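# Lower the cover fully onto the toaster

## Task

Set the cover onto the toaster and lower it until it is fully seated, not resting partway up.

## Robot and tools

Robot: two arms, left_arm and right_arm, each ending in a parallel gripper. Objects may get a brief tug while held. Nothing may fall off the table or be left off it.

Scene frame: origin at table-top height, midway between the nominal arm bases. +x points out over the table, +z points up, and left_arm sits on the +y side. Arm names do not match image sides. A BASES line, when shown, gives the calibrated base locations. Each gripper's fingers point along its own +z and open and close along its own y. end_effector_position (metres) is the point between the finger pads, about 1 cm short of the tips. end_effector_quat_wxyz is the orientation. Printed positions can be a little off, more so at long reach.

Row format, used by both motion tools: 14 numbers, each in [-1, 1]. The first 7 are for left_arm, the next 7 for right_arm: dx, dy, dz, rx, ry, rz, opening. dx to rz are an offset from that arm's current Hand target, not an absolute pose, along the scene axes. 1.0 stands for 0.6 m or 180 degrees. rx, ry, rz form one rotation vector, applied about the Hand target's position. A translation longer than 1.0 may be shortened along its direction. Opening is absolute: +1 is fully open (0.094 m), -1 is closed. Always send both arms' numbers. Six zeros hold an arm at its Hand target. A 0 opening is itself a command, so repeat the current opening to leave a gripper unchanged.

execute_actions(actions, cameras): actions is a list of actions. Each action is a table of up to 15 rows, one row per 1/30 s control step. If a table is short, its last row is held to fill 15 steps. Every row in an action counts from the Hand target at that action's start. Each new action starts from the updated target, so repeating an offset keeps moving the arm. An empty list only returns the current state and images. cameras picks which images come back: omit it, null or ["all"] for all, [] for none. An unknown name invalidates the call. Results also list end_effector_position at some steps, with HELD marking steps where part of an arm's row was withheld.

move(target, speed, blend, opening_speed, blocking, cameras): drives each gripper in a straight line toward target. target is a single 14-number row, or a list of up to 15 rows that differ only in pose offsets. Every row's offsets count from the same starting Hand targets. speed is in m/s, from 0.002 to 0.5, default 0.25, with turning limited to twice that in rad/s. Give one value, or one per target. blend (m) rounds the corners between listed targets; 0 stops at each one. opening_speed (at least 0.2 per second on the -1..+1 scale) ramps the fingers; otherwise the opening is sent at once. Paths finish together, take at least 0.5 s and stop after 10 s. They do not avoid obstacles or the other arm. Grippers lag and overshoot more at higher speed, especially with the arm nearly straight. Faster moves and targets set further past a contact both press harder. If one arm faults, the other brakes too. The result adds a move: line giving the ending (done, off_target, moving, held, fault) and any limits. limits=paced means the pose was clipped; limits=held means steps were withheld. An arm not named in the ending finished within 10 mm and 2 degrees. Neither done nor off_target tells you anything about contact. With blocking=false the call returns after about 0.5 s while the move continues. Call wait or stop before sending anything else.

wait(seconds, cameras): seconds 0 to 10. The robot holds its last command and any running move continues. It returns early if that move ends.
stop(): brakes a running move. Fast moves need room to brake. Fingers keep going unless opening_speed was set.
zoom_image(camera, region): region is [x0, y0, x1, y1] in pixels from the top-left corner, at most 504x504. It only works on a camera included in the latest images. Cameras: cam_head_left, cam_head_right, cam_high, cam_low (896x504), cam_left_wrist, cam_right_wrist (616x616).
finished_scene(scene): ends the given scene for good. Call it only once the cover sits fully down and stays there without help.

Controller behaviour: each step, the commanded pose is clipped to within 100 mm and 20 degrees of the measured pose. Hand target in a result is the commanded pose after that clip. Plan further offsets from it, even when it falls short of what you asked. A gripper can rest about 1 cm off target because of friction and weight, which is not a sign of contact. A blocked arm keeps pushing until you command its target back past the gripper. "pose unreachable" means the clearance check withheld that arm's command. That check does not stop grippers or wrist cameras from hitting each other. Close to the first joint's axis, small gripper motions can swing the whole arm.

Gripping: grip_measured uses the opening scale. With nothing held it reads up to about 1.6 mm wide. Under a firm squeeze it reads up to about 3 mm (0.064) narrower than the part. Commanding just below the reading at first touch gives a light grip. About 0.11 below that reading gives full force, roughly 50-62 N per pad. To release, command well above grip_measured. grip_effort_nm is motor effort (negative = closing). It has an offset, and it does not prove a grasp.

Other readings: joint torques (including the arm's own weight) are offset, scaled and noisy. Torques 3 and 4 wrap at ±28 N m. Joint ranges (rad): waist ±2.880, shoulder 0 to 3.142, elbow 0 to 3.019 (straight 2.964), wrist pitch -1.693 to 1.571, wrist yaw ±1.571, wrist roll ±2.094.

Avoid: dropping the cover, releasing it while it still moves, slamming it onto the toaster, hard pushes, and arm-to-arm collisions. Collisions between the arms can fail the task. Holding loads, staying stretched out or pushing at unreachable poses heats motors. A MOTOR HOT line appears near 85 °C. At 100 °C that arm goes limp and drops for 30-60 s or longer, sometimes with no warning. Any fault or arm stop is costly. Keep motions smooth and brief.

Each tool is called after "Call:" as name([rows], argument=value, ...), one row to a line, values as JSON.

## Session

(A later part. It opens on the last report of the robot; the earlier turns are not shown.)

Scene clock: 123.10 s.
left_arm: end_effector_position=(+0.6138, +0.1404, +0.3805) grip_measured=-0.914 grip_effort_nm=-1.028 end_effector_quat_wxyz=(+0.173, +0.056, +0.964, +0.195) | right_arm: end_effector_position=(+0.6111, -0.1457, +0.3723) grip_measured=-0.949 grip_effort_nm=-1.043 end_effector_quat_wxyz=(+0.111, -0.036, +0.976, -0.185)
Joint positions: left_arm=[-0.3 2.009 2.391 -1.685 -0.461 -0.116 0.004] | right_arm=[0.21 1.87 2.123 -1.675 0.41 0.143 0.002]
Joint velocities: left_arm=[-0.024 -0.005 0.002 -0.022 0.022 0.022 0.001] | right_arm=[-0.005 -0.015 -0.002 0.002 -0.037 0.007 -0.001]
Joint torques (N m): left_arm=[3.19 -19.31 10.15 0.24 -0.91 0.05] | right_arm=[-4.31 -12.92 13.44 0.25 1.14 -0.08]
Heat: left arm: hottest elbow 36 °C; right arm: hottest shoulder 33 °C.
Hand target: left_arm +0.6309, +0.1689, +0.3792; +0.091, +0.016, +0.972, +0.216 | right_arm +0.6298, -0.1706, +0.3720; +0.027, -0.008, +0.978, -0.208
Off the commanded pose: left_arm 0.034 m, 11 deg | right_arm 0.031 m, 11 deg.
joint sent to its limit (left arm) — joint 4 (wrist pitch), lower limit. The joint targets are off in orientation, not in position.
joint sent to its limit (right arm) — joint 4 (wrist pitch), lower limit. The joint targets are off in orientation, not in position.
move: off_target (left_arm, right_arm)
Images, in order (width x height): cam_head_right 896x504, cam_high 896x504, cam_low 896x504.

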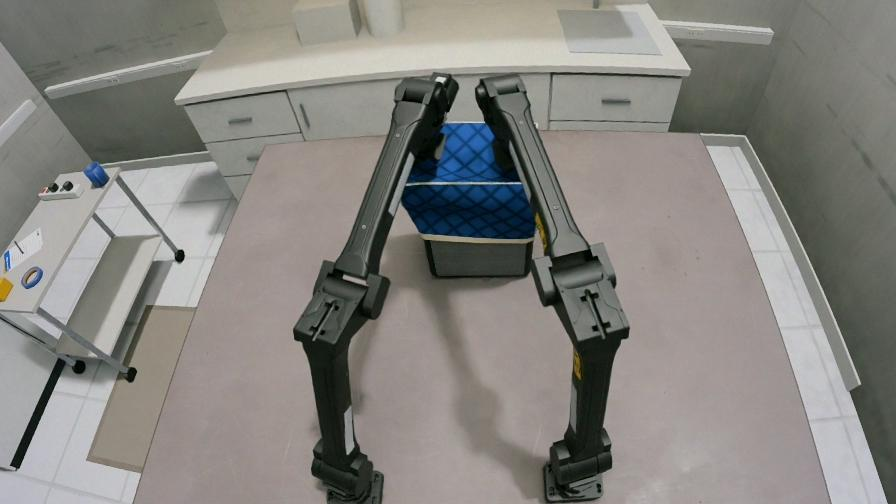

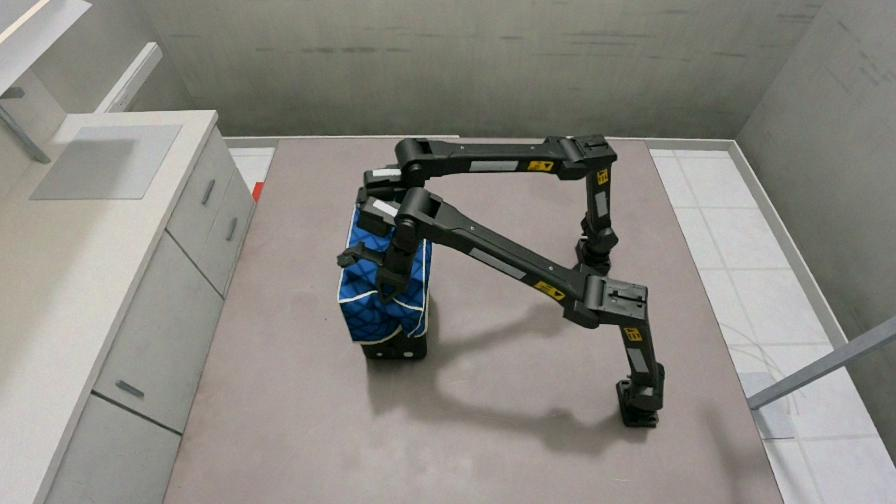

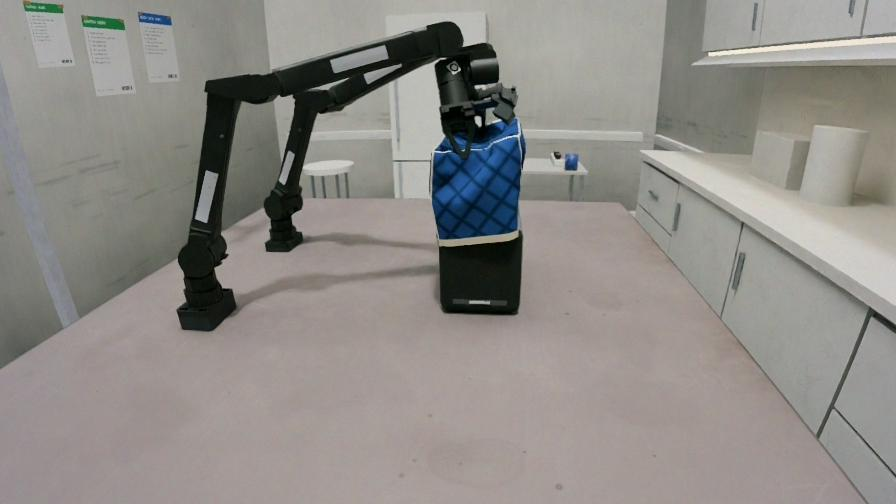

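Call:
move([
  [0.05,0,0.01,0,0,0,-1,0.05,0,0.01,0,0,0,-1],
  [0.04,0,-0.1,0,0,0,-1,0.04,0,-0.1,0,0,0,-1],
], speed=0.08, cameras=["cam_low","cam_high","cam_head_right"])

Call:
zoom_image(camera="cam_low", region=[380, 80, 560, 330])

Call:
zoom_image(camera="cam_high", region=[300, 150, 460, 380])

Call:
zoom_image(camera="cam_head_right", region=[390, 80, 590, 300])

Scene clock: 130.43 s.
left_arm: end_effector_position=(+0.6406, +0.1377, +0.3494) grip_measured=-0.914 grip_effort_nm=-1.028 end_effector_quat_wxyz=(+0.164, +0.050, +0.965, +0.198) | right_arm: end_effector_position=(+0.6446, -0.1502, +0.3457) grip_measured=-0.949 grip_effort_nm=-1.033 end_effector_quat_wxyz=(+0.101, -0.030, +0.976, -0.192)
Joint positions: left_arm=[-0.292 2.105 2.466 -1.686 -0.461 -0.125 0.004] | right_arm=[0.192 1.976 2.213 -1.676 0.418 0.139 0.002]
Joint velocities: left_arm=[-0.005 -0.005 -0.002 -0.012 -0.007 -0.051 0] | right_arm=[-0.005 -0.015 -0.012 -0.002 -0.095 0.007 -0.001]
Joint torques (N m): left_arm=[3.19 -19.96 6.54 0.23 -0.67 -0.13] | right_arm=[-3.43 -13.68 7.36 0.25 0.74 0.29]
Heat: left arm: hottest elbow 36 °C; right arm: hottest shoulder 33 °C.
Hand target: left_arm +0.6549, +0.1699, +0.3194; +0.091, +0.015, +0.972, +0.216 | right_arm +0.6527, -0.1706, +0.3111; +0.027, -0.008, +0.978, -0.208
Off the commanded pose: left_arm 0.046 m, 9 deg | right_arm 0.040 m, 9 deg.
joint sent to its limit (left arm) — joint 4 (wrist pitch), lower limit. The joint targets are off in orientation, not in position.
joint sent to its limit (right arm) — joint 4 (wrist pitch), lower limit. The joint targets are off in orientation, not in position.
move: off_target (left_arm, right_arm)
Images, in order (width x height): cam_head_right 896x504, cam_high 896x504, cam_low 896x504.

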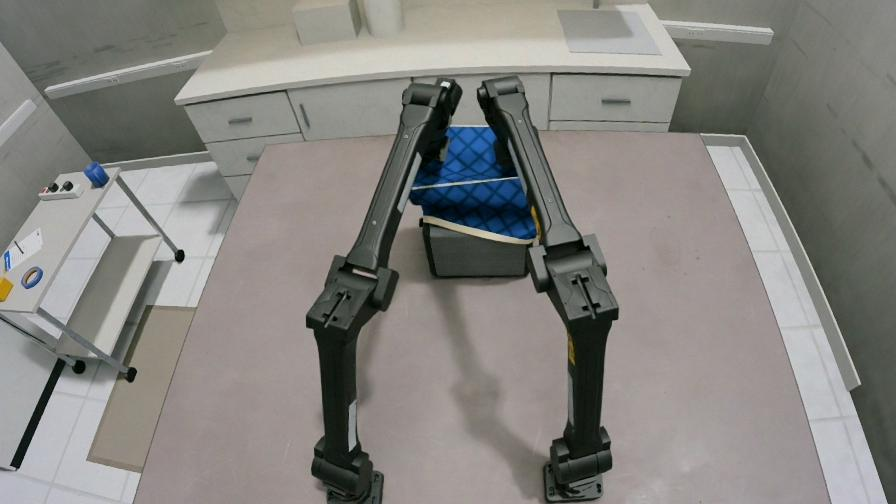

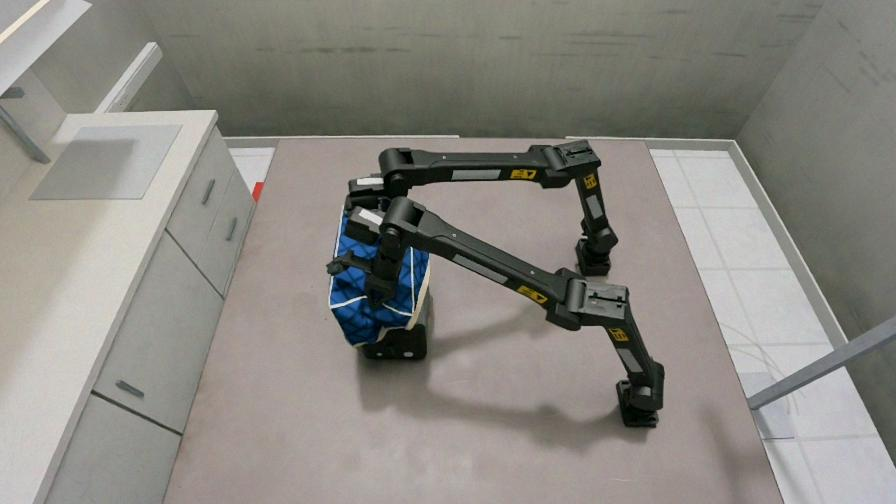

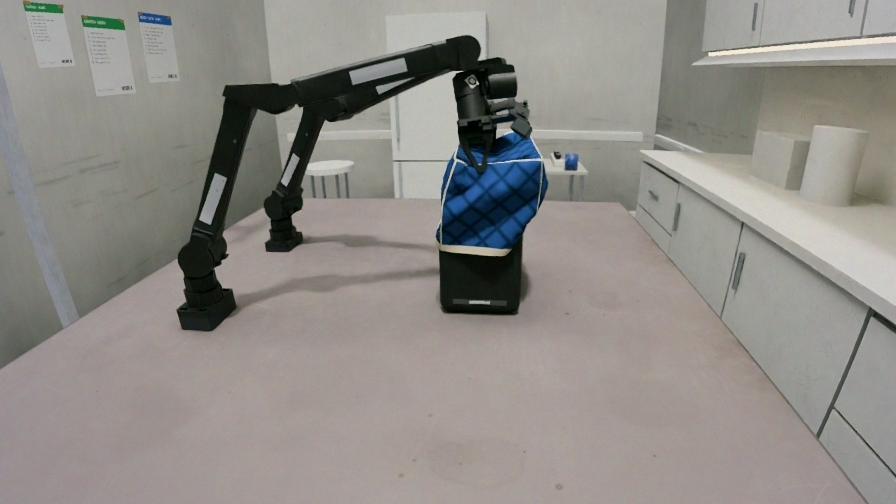

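Scaled by 2.016.

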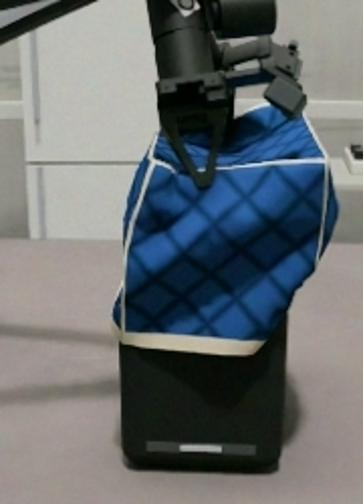

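Scaled by 2.191.

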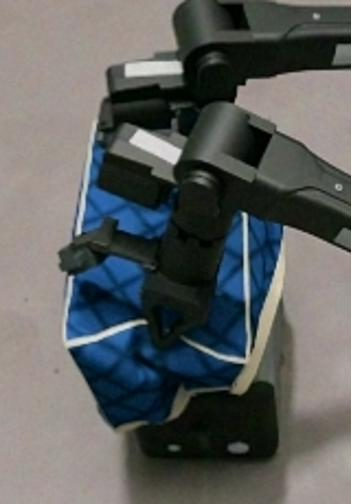

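Scaled by 2.291.

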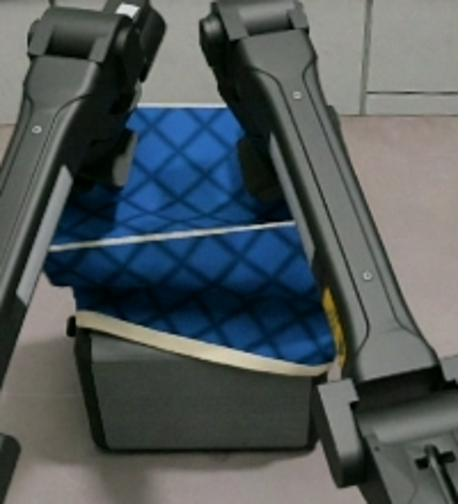

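Call:
move([
  [-0.06,0.01,0,0,0,0,-1,-0.04,0,0,0,0,0,-1],
  [-0.06,0.01,-0.1,0,0,0,-1,-0.04,0,-0.09,0,0,0,-1],
], speed=0.08, cameras=["cam_low","cam_high","cam_head_right"])

Call:
zoom_image(camera="cam_low", region=[380, 80, 560, 330])

Call:
zoom_image(camera="cam_high", region=[300, 150, 460, 380])

Call:
zoom_image(camera="cam_head_right", region=[390, 80, 590, 300])

Scene clock: 138.10 s.
left_arm: end_effector_position=(+0.6148, +0.1450, +0.2947) grip_measured=-0.916 grip_effort_nm=-1.033 end_effector_quat_wxyz=(+0.130, +0.035, +0.970, +0.202) | right_arm: end_effector_position=(+0.6292, -0.1466, +0.2843) grip_measured=-0.949 grip_effort_nm=-1.033 end_effector_quat_wxyz=(+0.057, -0.025, +0.979, -0.197)
Joint positions: left_arm=[-0.292 2.011 2.175 -1.57 -0.459 -0.176 0.004] | right_arm=[0.202 1.973 2.052 -1.619 0.411 0.181 0.002]
Joint velocities: left_arm=[-0.005 -0.005 -0.002 -0.007 -0.051 0.022 0.001] | right_arm=[-0.015 0.005 0.012 0.017 0.022 -0.051 0.001]
Joint torques (N m): left_arm=[3.6 -19.84 5.48 -0.28 -0.52 -0.14] | right_arm=[-3.66 -15.27 6.35 -0.01 0.78 0.32]
Heat: left arm: hottest elbow 36 °C; right arm: hottest shoulder 33 °C.
Hand target: left_arm +0.6183, +0.1772, +0.2594; +0.091, +0.014, +0.972, +0.216 | right_arm +0.6279, -0.1708, +0.2573; +0.027, -0.008, +0.978, -0.209
Off the commanded pose: left_arm 0.047 m, 5 deg | right_arm 0.036 m, 4 deg.
move: off_target (left_arm, right_arm)
Images, in order (width x height): cam_head_right 896x504, cam_high 896x504, cam_low 896x504.

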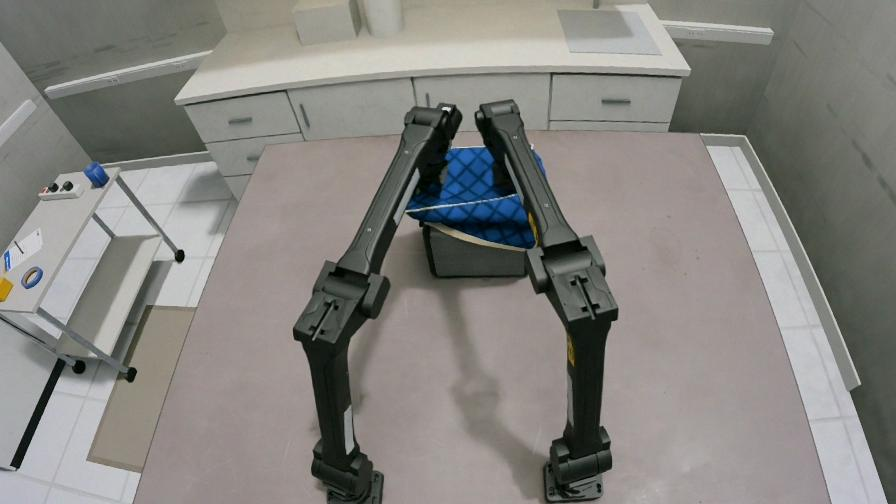

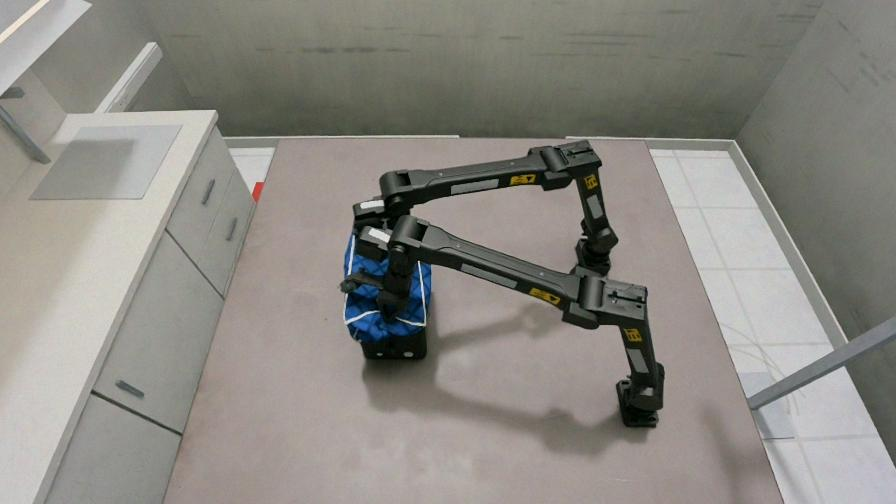

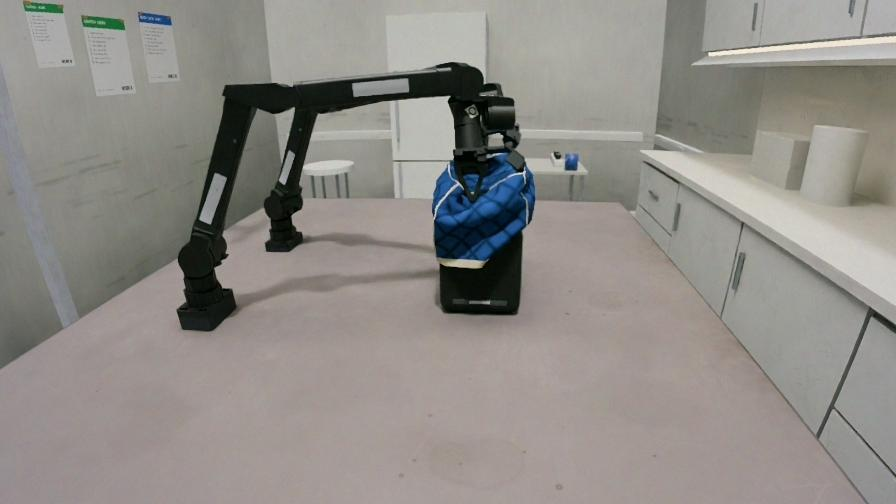

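Scaled by 2.016.

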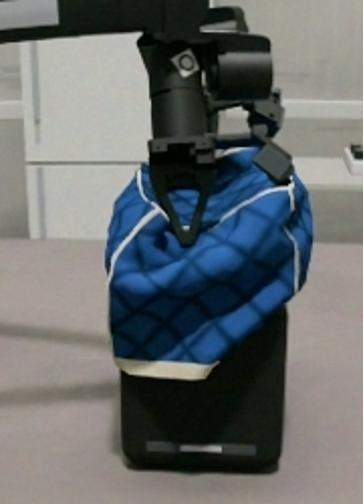

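Scaled by 2.191.

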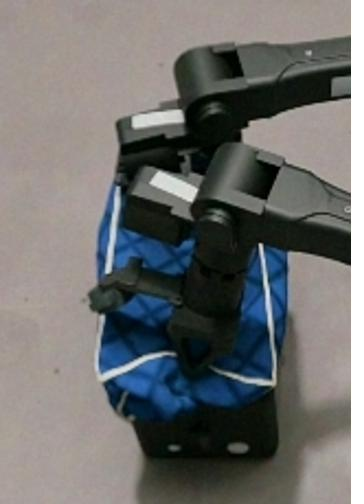

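Scaled by 2.291.

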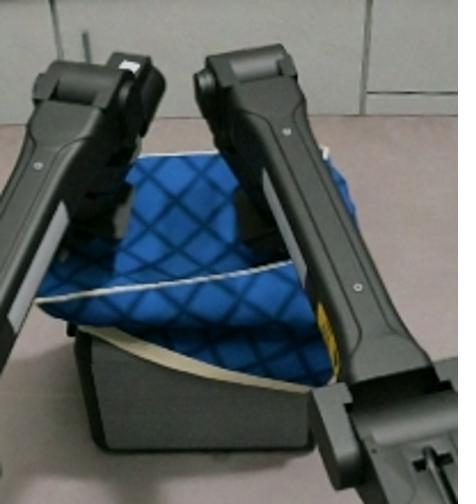

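Call:
move([
  [-0.02,0,0.17,0,0,0,-1,-0.03,0,0.19,0,0,0,-1],
  [0.055,0.01,0.2,0,0,0,-1,0.04,-0.01,0.2,0,0,0,-1],
], speed=0.1, cameras=["cam_low","cam_high","cam_head_right"])

Call:
zoom_image(camera="cam_low", region=[380, 80, 560, 330])

Call:
zoom_image(camera="cam_high", region=[300, 150, 460, 380])

Call:
zoom_image(camera="cam_head_right", region=[390, 80, 590, 300])

Scene clock: 148.80 s.
left_arm: end_effector_position=(+0.6381, +0.1409, +0.3703) grip_measured=-0.916 grip_effort_nm=-1.018 end_effector_quat_wxyz=(+0.179, +0.059, +0.963, +0.191) | right_arm: end_effector_position=(+0.6380, -0.1499, +0.3729) grip_measured=-0.949 grip_effort_nm=-1.038 end_effector_quat_wxyz=(+0.123, -0.038, +0.974, -0.186)
Joint positions: left_arm=[-0.286 2.079 2.477 -1.68 -0.451 -0.092 0.004] | right_arm=[0.194 1.934 2.218 -1.671 0.413 0.114 0.002]
Joint velocities: left_arm=[-0.015 -0.005 0.007 -0.002 -0.037 0.007 0] | right_arm=[-0.005 -0.005 -0.017 -0.002 -0.022 0.022 0.002]
Joint torques (N m): left_arm=[4.13 -21.66 10.4 0.06 -1.16 0.13] | right_arm=[-4.31 -14.39 13.72 0.2 1.18 -0.11]
Heat: left arm: hottest elbow 35 °C; right arm: hottest shoulder 34 °C.
Hand target: left_arm +0.6522, +0.1809, +0.3796; +0.091, +0.016, +0.972, +0.216 | right_arm +0.6538, -0.1767, +0.3777; +0.027, -0.008, +0.978, -0.208
Off the commanded pose: left_arm 0.045 m, 12 deg | right_arm 0.031 m, 12 deg.
joint sent to its limit (left arm) — joint 4 (wrist pitch), lower limit. The joint targets are off in orientation, not in position.
joint sent to its limit (right arm) — joint 4 (wrist pitch), lower limit. The joint targets are off in orientation, not in position.
move: off_target (left_arm, right_arm)
Images, in order (width x height): cam_head_right 896x504, cam_high 896x504, cam_low 896x504.

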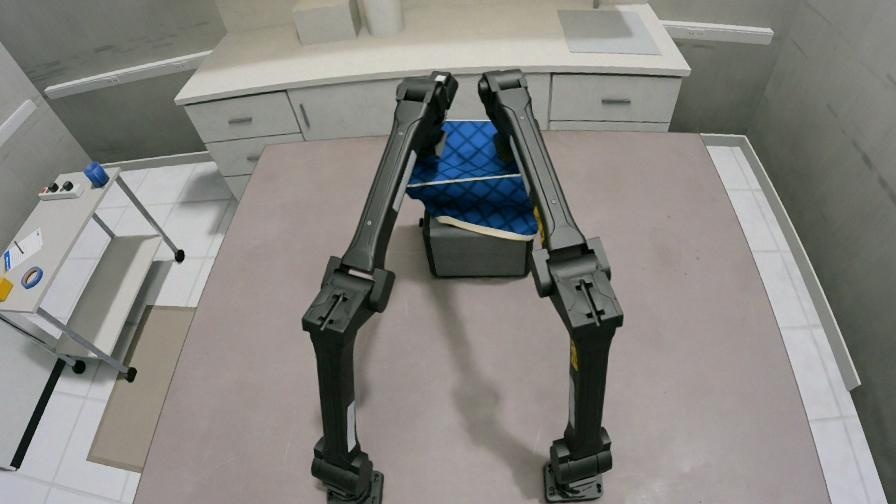

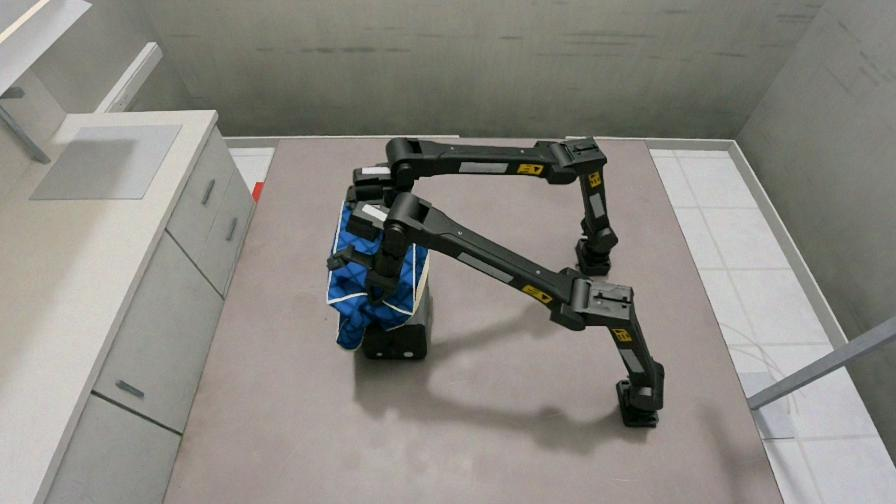

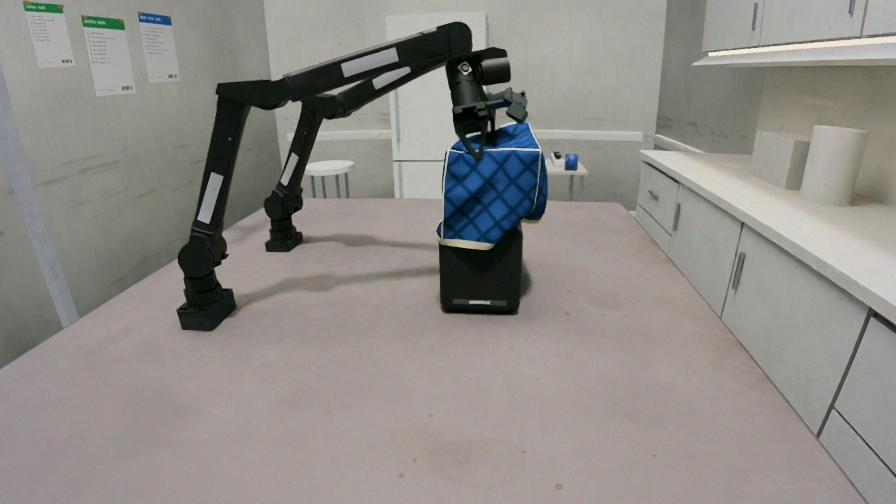

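Scaled by 2.016.

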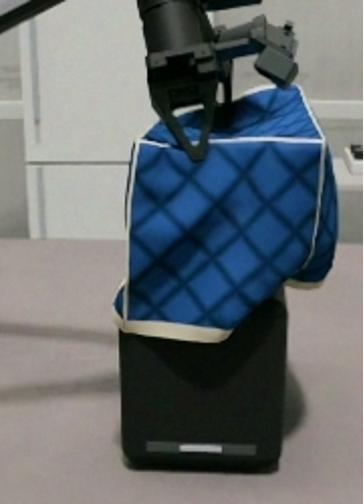

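Scaled by 2.191.

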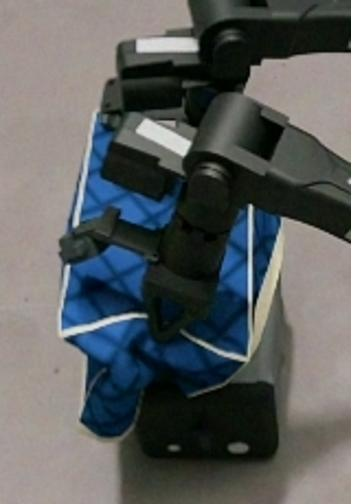

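Scaled by 2.291.

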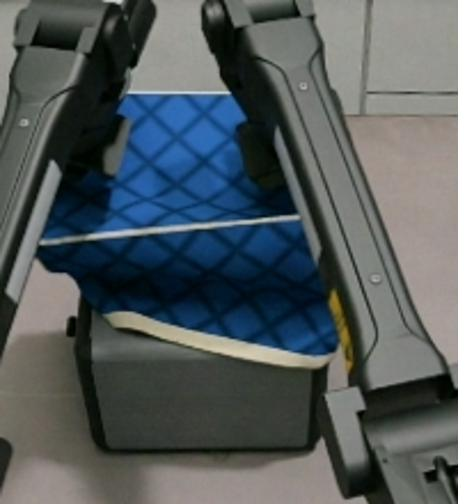

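Call:
move([
  [-0.01,0.01,-0.07,0,0,0,-1,-0.01,0,-0.07,0,0,0,-1],
  [-0.05,0.01,-0.12,0,0,0,-1,-0.035,0,-0.12,0,0,0,-1],
], speed=0.08, cameras=["cam_low","cam_high","cam_head_right"])

Call:
zoom_image(camera="cam_low", region=[380, 80, 560, 330])

Call:
zoom_image(camera="cam_high", region=[300, 150, 460, 380])

Call:
zoom_image(camera="cam_head_right", region=[390, 80, 590, 300])

Scene clock: 157.50 s.
left_arm: end_effector_position=(+0.6206, +0.1455, +0.3033) grip_measured=-0.917 grip_effort_nm=-1.028 end_effector_quat_wxyz=(+0.107, +0.048, +0.973, +0.201) | right_arm: end_effector_position=(+0.6280, -0.1488, +0.3310) grip_measured=-0.949 grip_effort_nm=-1.033 end_effector_quat_wxyz=(+0.081, -0.031, +0.979, -0.187)
Joint positions: left_arm=[-0.285 2.077 2.311 -1.68 -0.444 -0.153 0.004] | right_arm=[0.196 1.944 2.13 -1.667 0.4 0.151 0.002]
Joint velocities: left_arm=[0.005 0.005 0.007 -0.007 -0.007 0.022 0.001] | right_arm=[-0.005 -0.005 -0.002 0.022 0.007 -0.007 -0.001]
Joint torques (N m): left_arm=[3.84 -24.82 6.37 -0.18 -1.11 -0.08] | right_arm=[-4.07 -14.33 7.35 -0.05 1.3 0.27]
Heat: left arm: hottest elbow 37 °C; right arm: hottest shoulder 34 °C.
Hand target: left_arm +0.6216, +0.1882, +0.3075; +0.091, +0.014, +0.972, +0.216 | right_arm +0.6318, -0.1768, +0.3054; +0.027, -0.008, +0.978, -0.209
Off the commanded pose: left_arm 0.042 m, 4 deg | right_arm 0.038 m, 7 deg.
joint sent to its limit (left arm) — joint 4 (wrist pitch), lower limit. The joint targets still meet the commanded pose.
joint sent to its limit (right arm) — joint 4 (wrist pitch), lower limit. The joint targets are off in orientation, not in position.
move: off_target (left_arm, right_arm)
Images, in order (width x height): cam_head_right 896x504, cam_high 896x504, cam_low 896x504.

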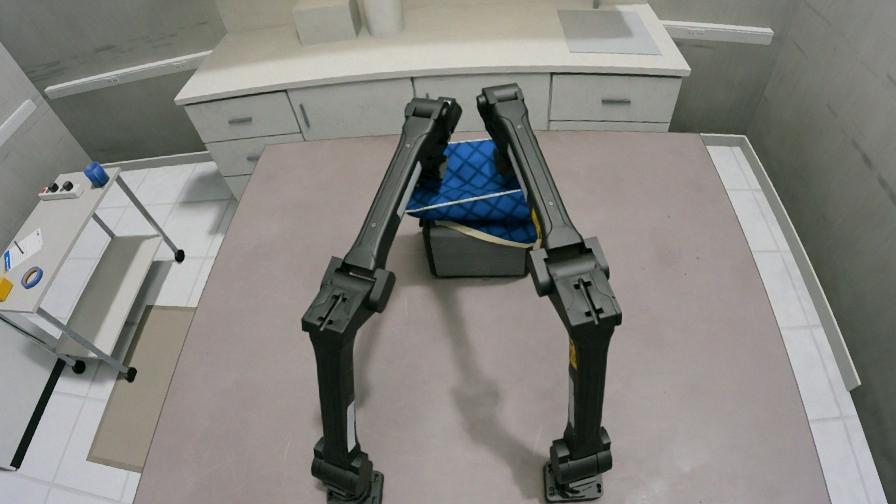

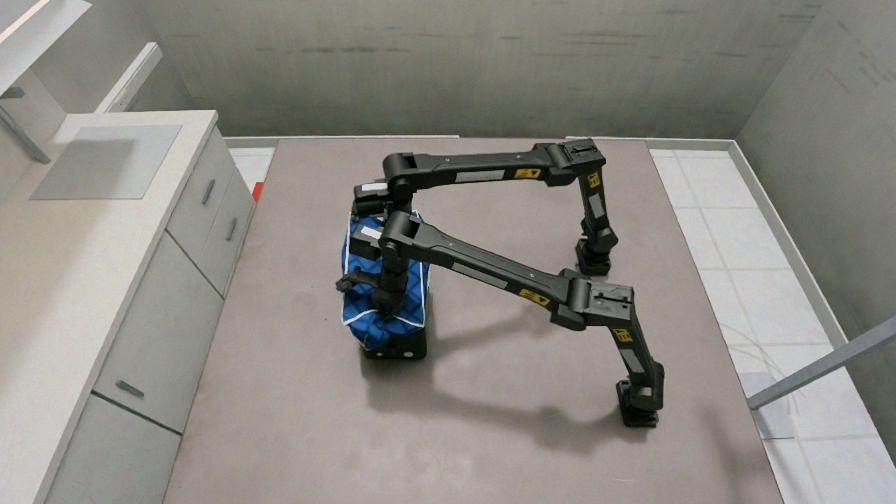

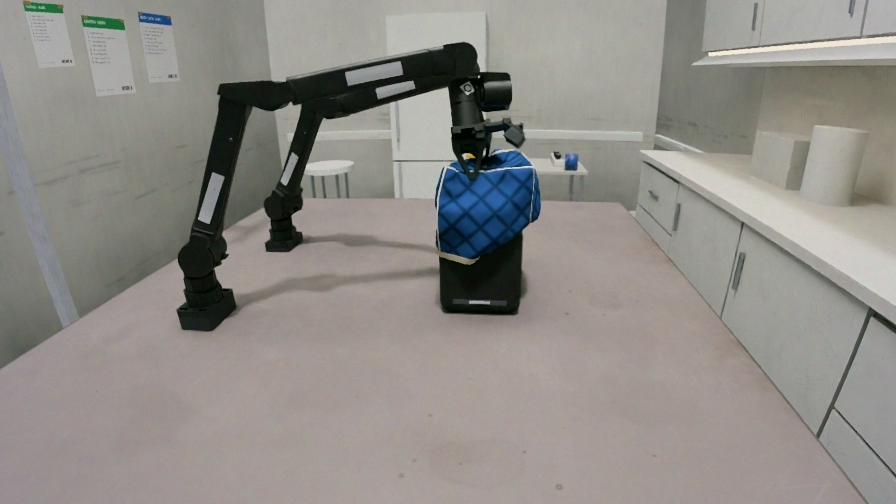

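Scaled by 2.016.

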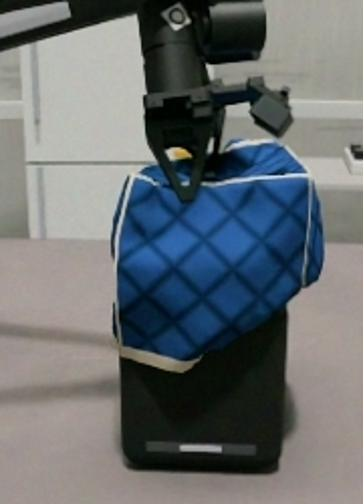

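Scaled by 2.191.

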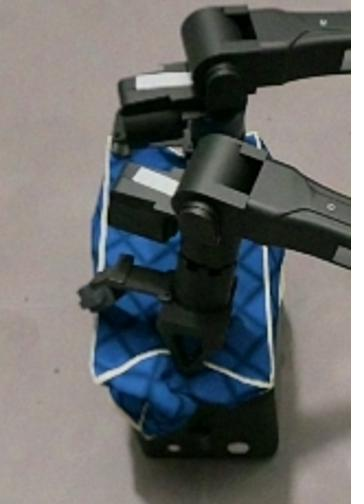

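Scaled by 2.291.

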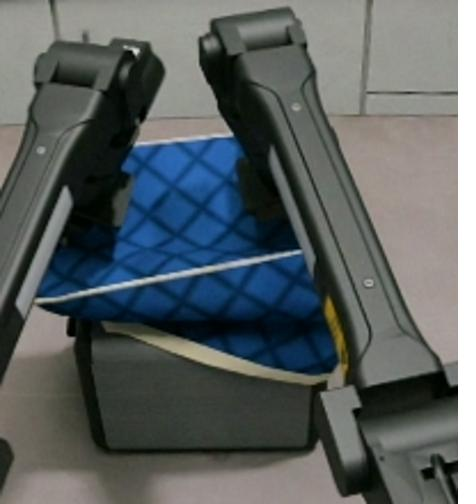

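Call:
move([
  [-0.06,0,0.13,0,0,0,-1,-0.06,0,0.1,0,0,0,-1],
  [-0.1,0,0.13,0,0,0,-1,-0.09,0,0.1,0,0,0,-1],
  [-0.1,0,0.08,0,0,0,-1,-0.09,0,0.08,0,0,0,-1],
  [0.01,0,0.1,0,0,0,-1,-0.005,0,0.1,0,0,0,-1],
], speed=0.1, cameras=["cam_low","cam_high","cam_head_right"])

Call:
zoom_image(camera="cam_low", region=[380, 80, 560, 330])

Call:
zoom_image(camera="cam_high", region=[300, 150, 460, 380])

Call:
zoom_image(camera="cam_head_right", region=[390, 80, 590, 300])

Scene clock: 171.63 s.
left_arm: end_effector_position=(+0.6116, +0.1461, +0.3611) grip_measured=-0.917 grip_effort_nm=-1.033 end_effector_quat_wxyz=(+0.152, +0.054, +0.968, +0.192) | right_arm: end_effector_position=(+0.6134, -0.1456, +0.3592) grip_measured=-0.949 grip_effort_nm=-1.023 end_effector_quat_wxyz=(+0.101, -0.037, +0.977, -0.184)
Joint positions: left_arm=[-0.288 2.008 2.344 -1.68 -0.444 -0.12 0.004] | right_arm=[0.208 1.883 2.109 -1.667 0.403 0.142 0.002]
Joint velocities: left_arm=[-0.005 -0.015 0.002 -0.012 -0.037 0.051 0.001] | right_arm=[0.005 -0.015 -0.012 0.017 -0.125 -0.081 0]
Joint torques (N m): left_arm=[4.42 -20.66 10.39 -0.03 -1.25 0.15] | right_arm=[-4.89 -13.8 13.65 -0.01 1.35 -0.11]
Heat: left arm: hottest elbow 36 °C; right arm: hottest shoulder 34 °C.
Hand target: left_arm +0.6279, +0.1873, +0.3676; +0.091, +0.015, +0.972, +0.216 | right_arm +0.6297, -0.1767, +0.3660; +0.027, -0.008, +0.978, -0.208
Off the commanded pose: left_arm 0.045 m, 9 deg | right_arm 0.035 m, 10 deg.
joint sent to its limit (left arm) — joint 4 (wrist pitch), lower limit. The joint targets are off in orientation, not in position.
joint sent to its limit (right arm) — joint 4 (wrist pitch), lower limit. The joint targets are off in orientation, not in position.
move: off_target (left_arm, right_arm)
Images, in order (width x height): cam_head_right 896x504, cam_high 896x504, cam_low 896x504.

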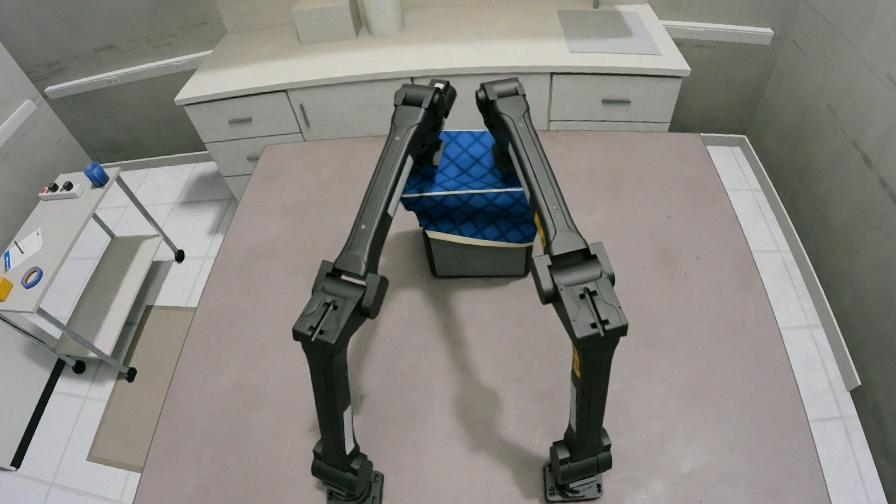

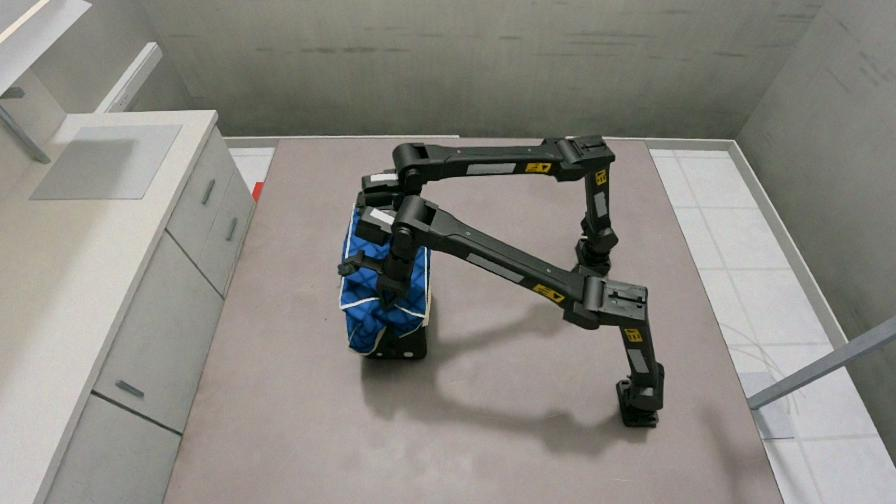

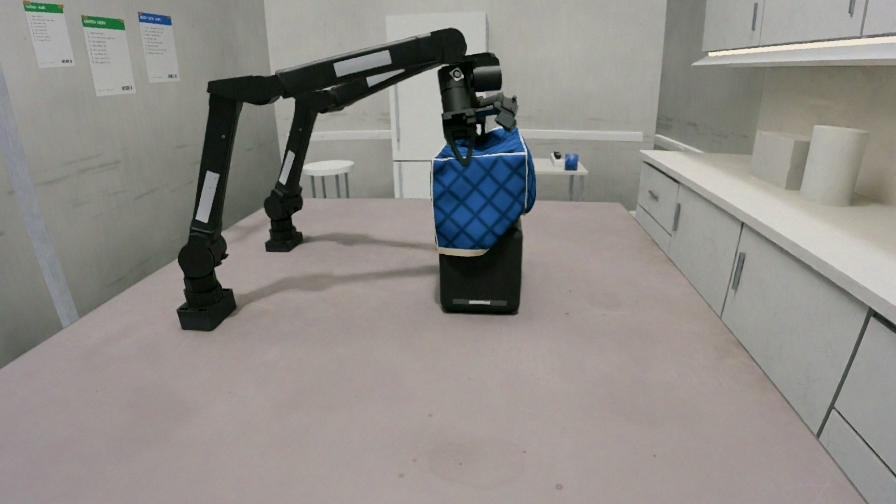

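Scaled by 2.016.

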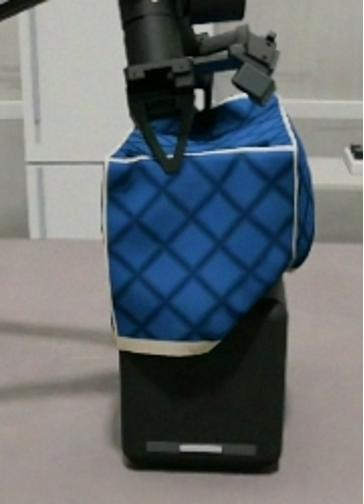

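Scaled by 2.191.

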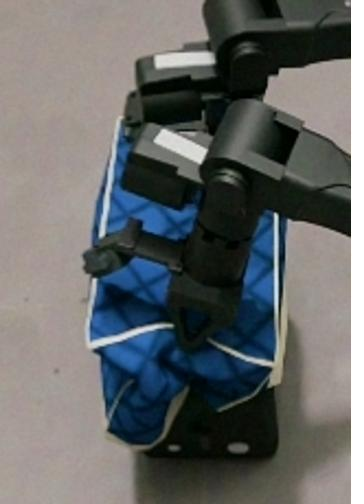

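Scaled by 2.291.

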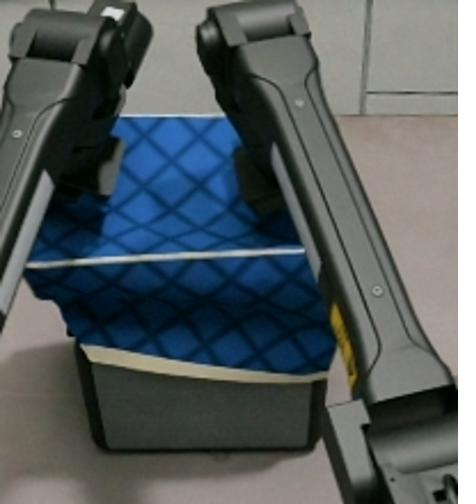

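Call:
move([
  [-0.005,0,-0.08,0,0,0,-1,-0.005,0,-0.08,0,0,0,-1],
  [-0.015,0,-0.17,0,0,0,-1,-0.015,0,-0.17,0,0,0,-1],
], speed=0.1, cameras=["cam_low","cam_high","cam_head_right"])

Call:
zoom_image(camera="cam_low", region=[380, 80, 560, 330])

Call:
zoom_image(camera="cam_high", region=[300, 150, 460, 380])

Call:
zoom_image(camera="cam_head_right", region=[390, 80, 590, 300])

Scene clock: 180.10 s.
left_arm: end_effector_position=(+0.6096, +0.1479, +0.2857) grip_measured=-0.917 grip_effort_nm=-1.028 end_effector_quat_wxyz=(+0.109, +0.046, +0.972, +0.203) | right_arm: end_effector_position=(+0.6160, -0.1444, +0.2986) grip_measured=-0.949 grip_effort_nm=-1.038 end_effector_quat_wxyz=(+0.066, -0.027, +0.980, -0.188)
Joint positions: left_arm=[-0.287 2.017 2.165 -1.591 -0.448 -0.159 0.004] | right_arm=[0.207 1.921 2.012 -1.611 0.397 0.178 0.002]
Joint velocities: left_arm=[-0.005 -0.015 0.002 0.012 0.007 -0.051 0] | right_arm=[-0.005 -0.005 -0.007 0.007 -0.051 0.022 0]
Joint torques (N m): left_arm=[4.48 -21.36 5.87 0.51 -0.89 -0.13] | right_arm=[-4.66 -13.22 6.75 -0.1 1.32 0.27]
Heat: left arm: hottest elbow 37 °C; right arm: hottest shoulder 34 °C.
Hand target: left_arm +0.6184, +0.1891, +0.2654; +0.091, +0.014, +0.972, +0.216 | right_arm +0.6191, -0.1770, +0.2634; +0.027, -0.008, +0.978, -0.209
Off the commanded pose: left_arm 0.045 m, 4 deg | right_arm 0.048 m, 6 deg.
move: off_target (left_arm, right_arm)
Images, in order (width x height): cam_head_right 896x504, cam_high 896x504, cam_low 896x504.

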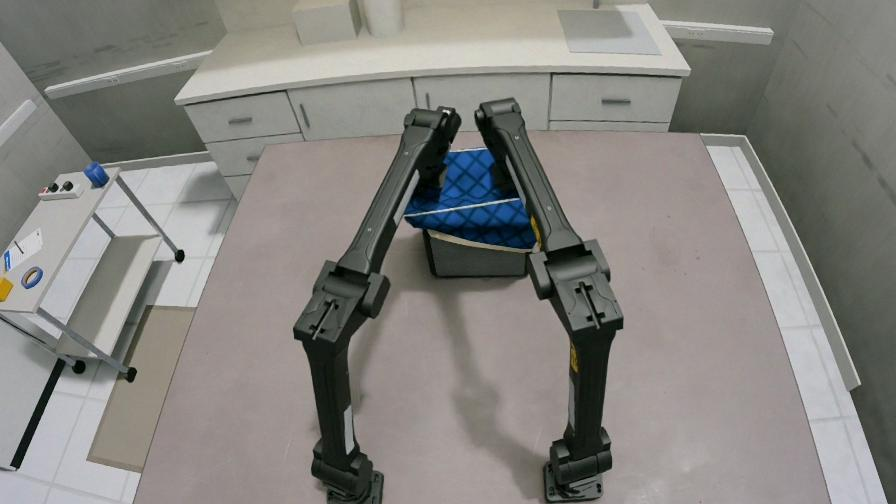

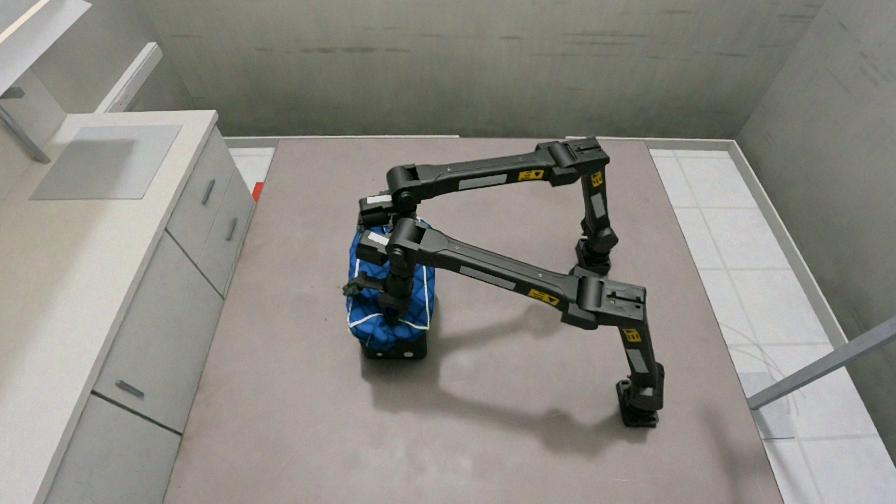

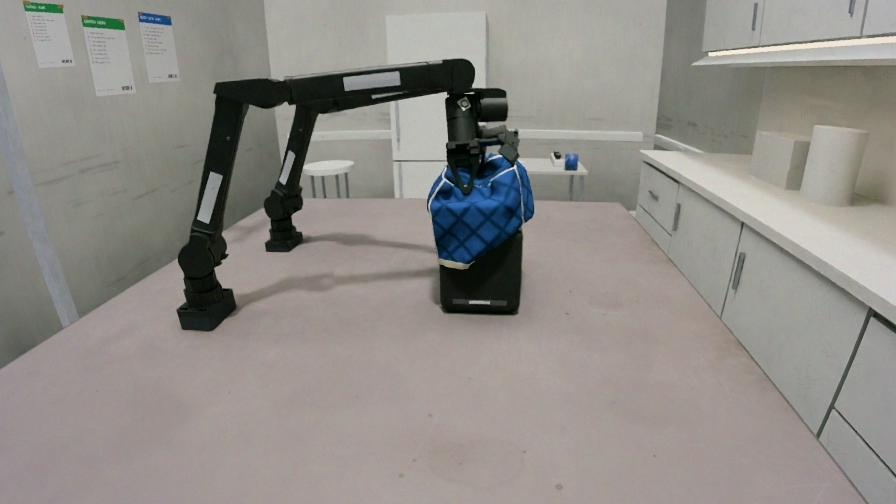

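Scaled by 2.016.

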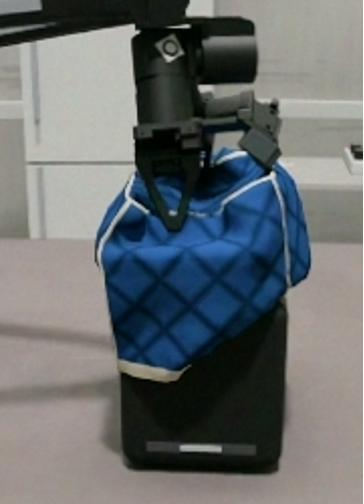

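Scaled by 2.191.

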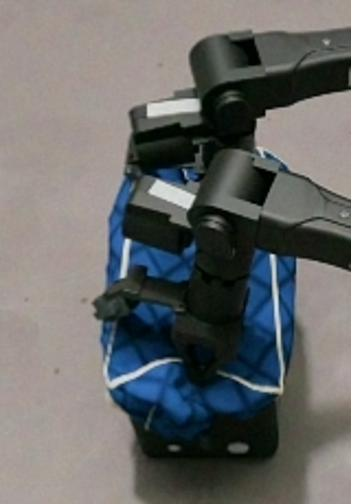

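Scaled by 2.291.

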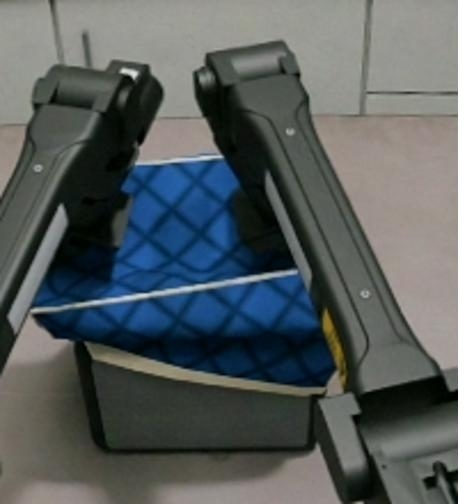

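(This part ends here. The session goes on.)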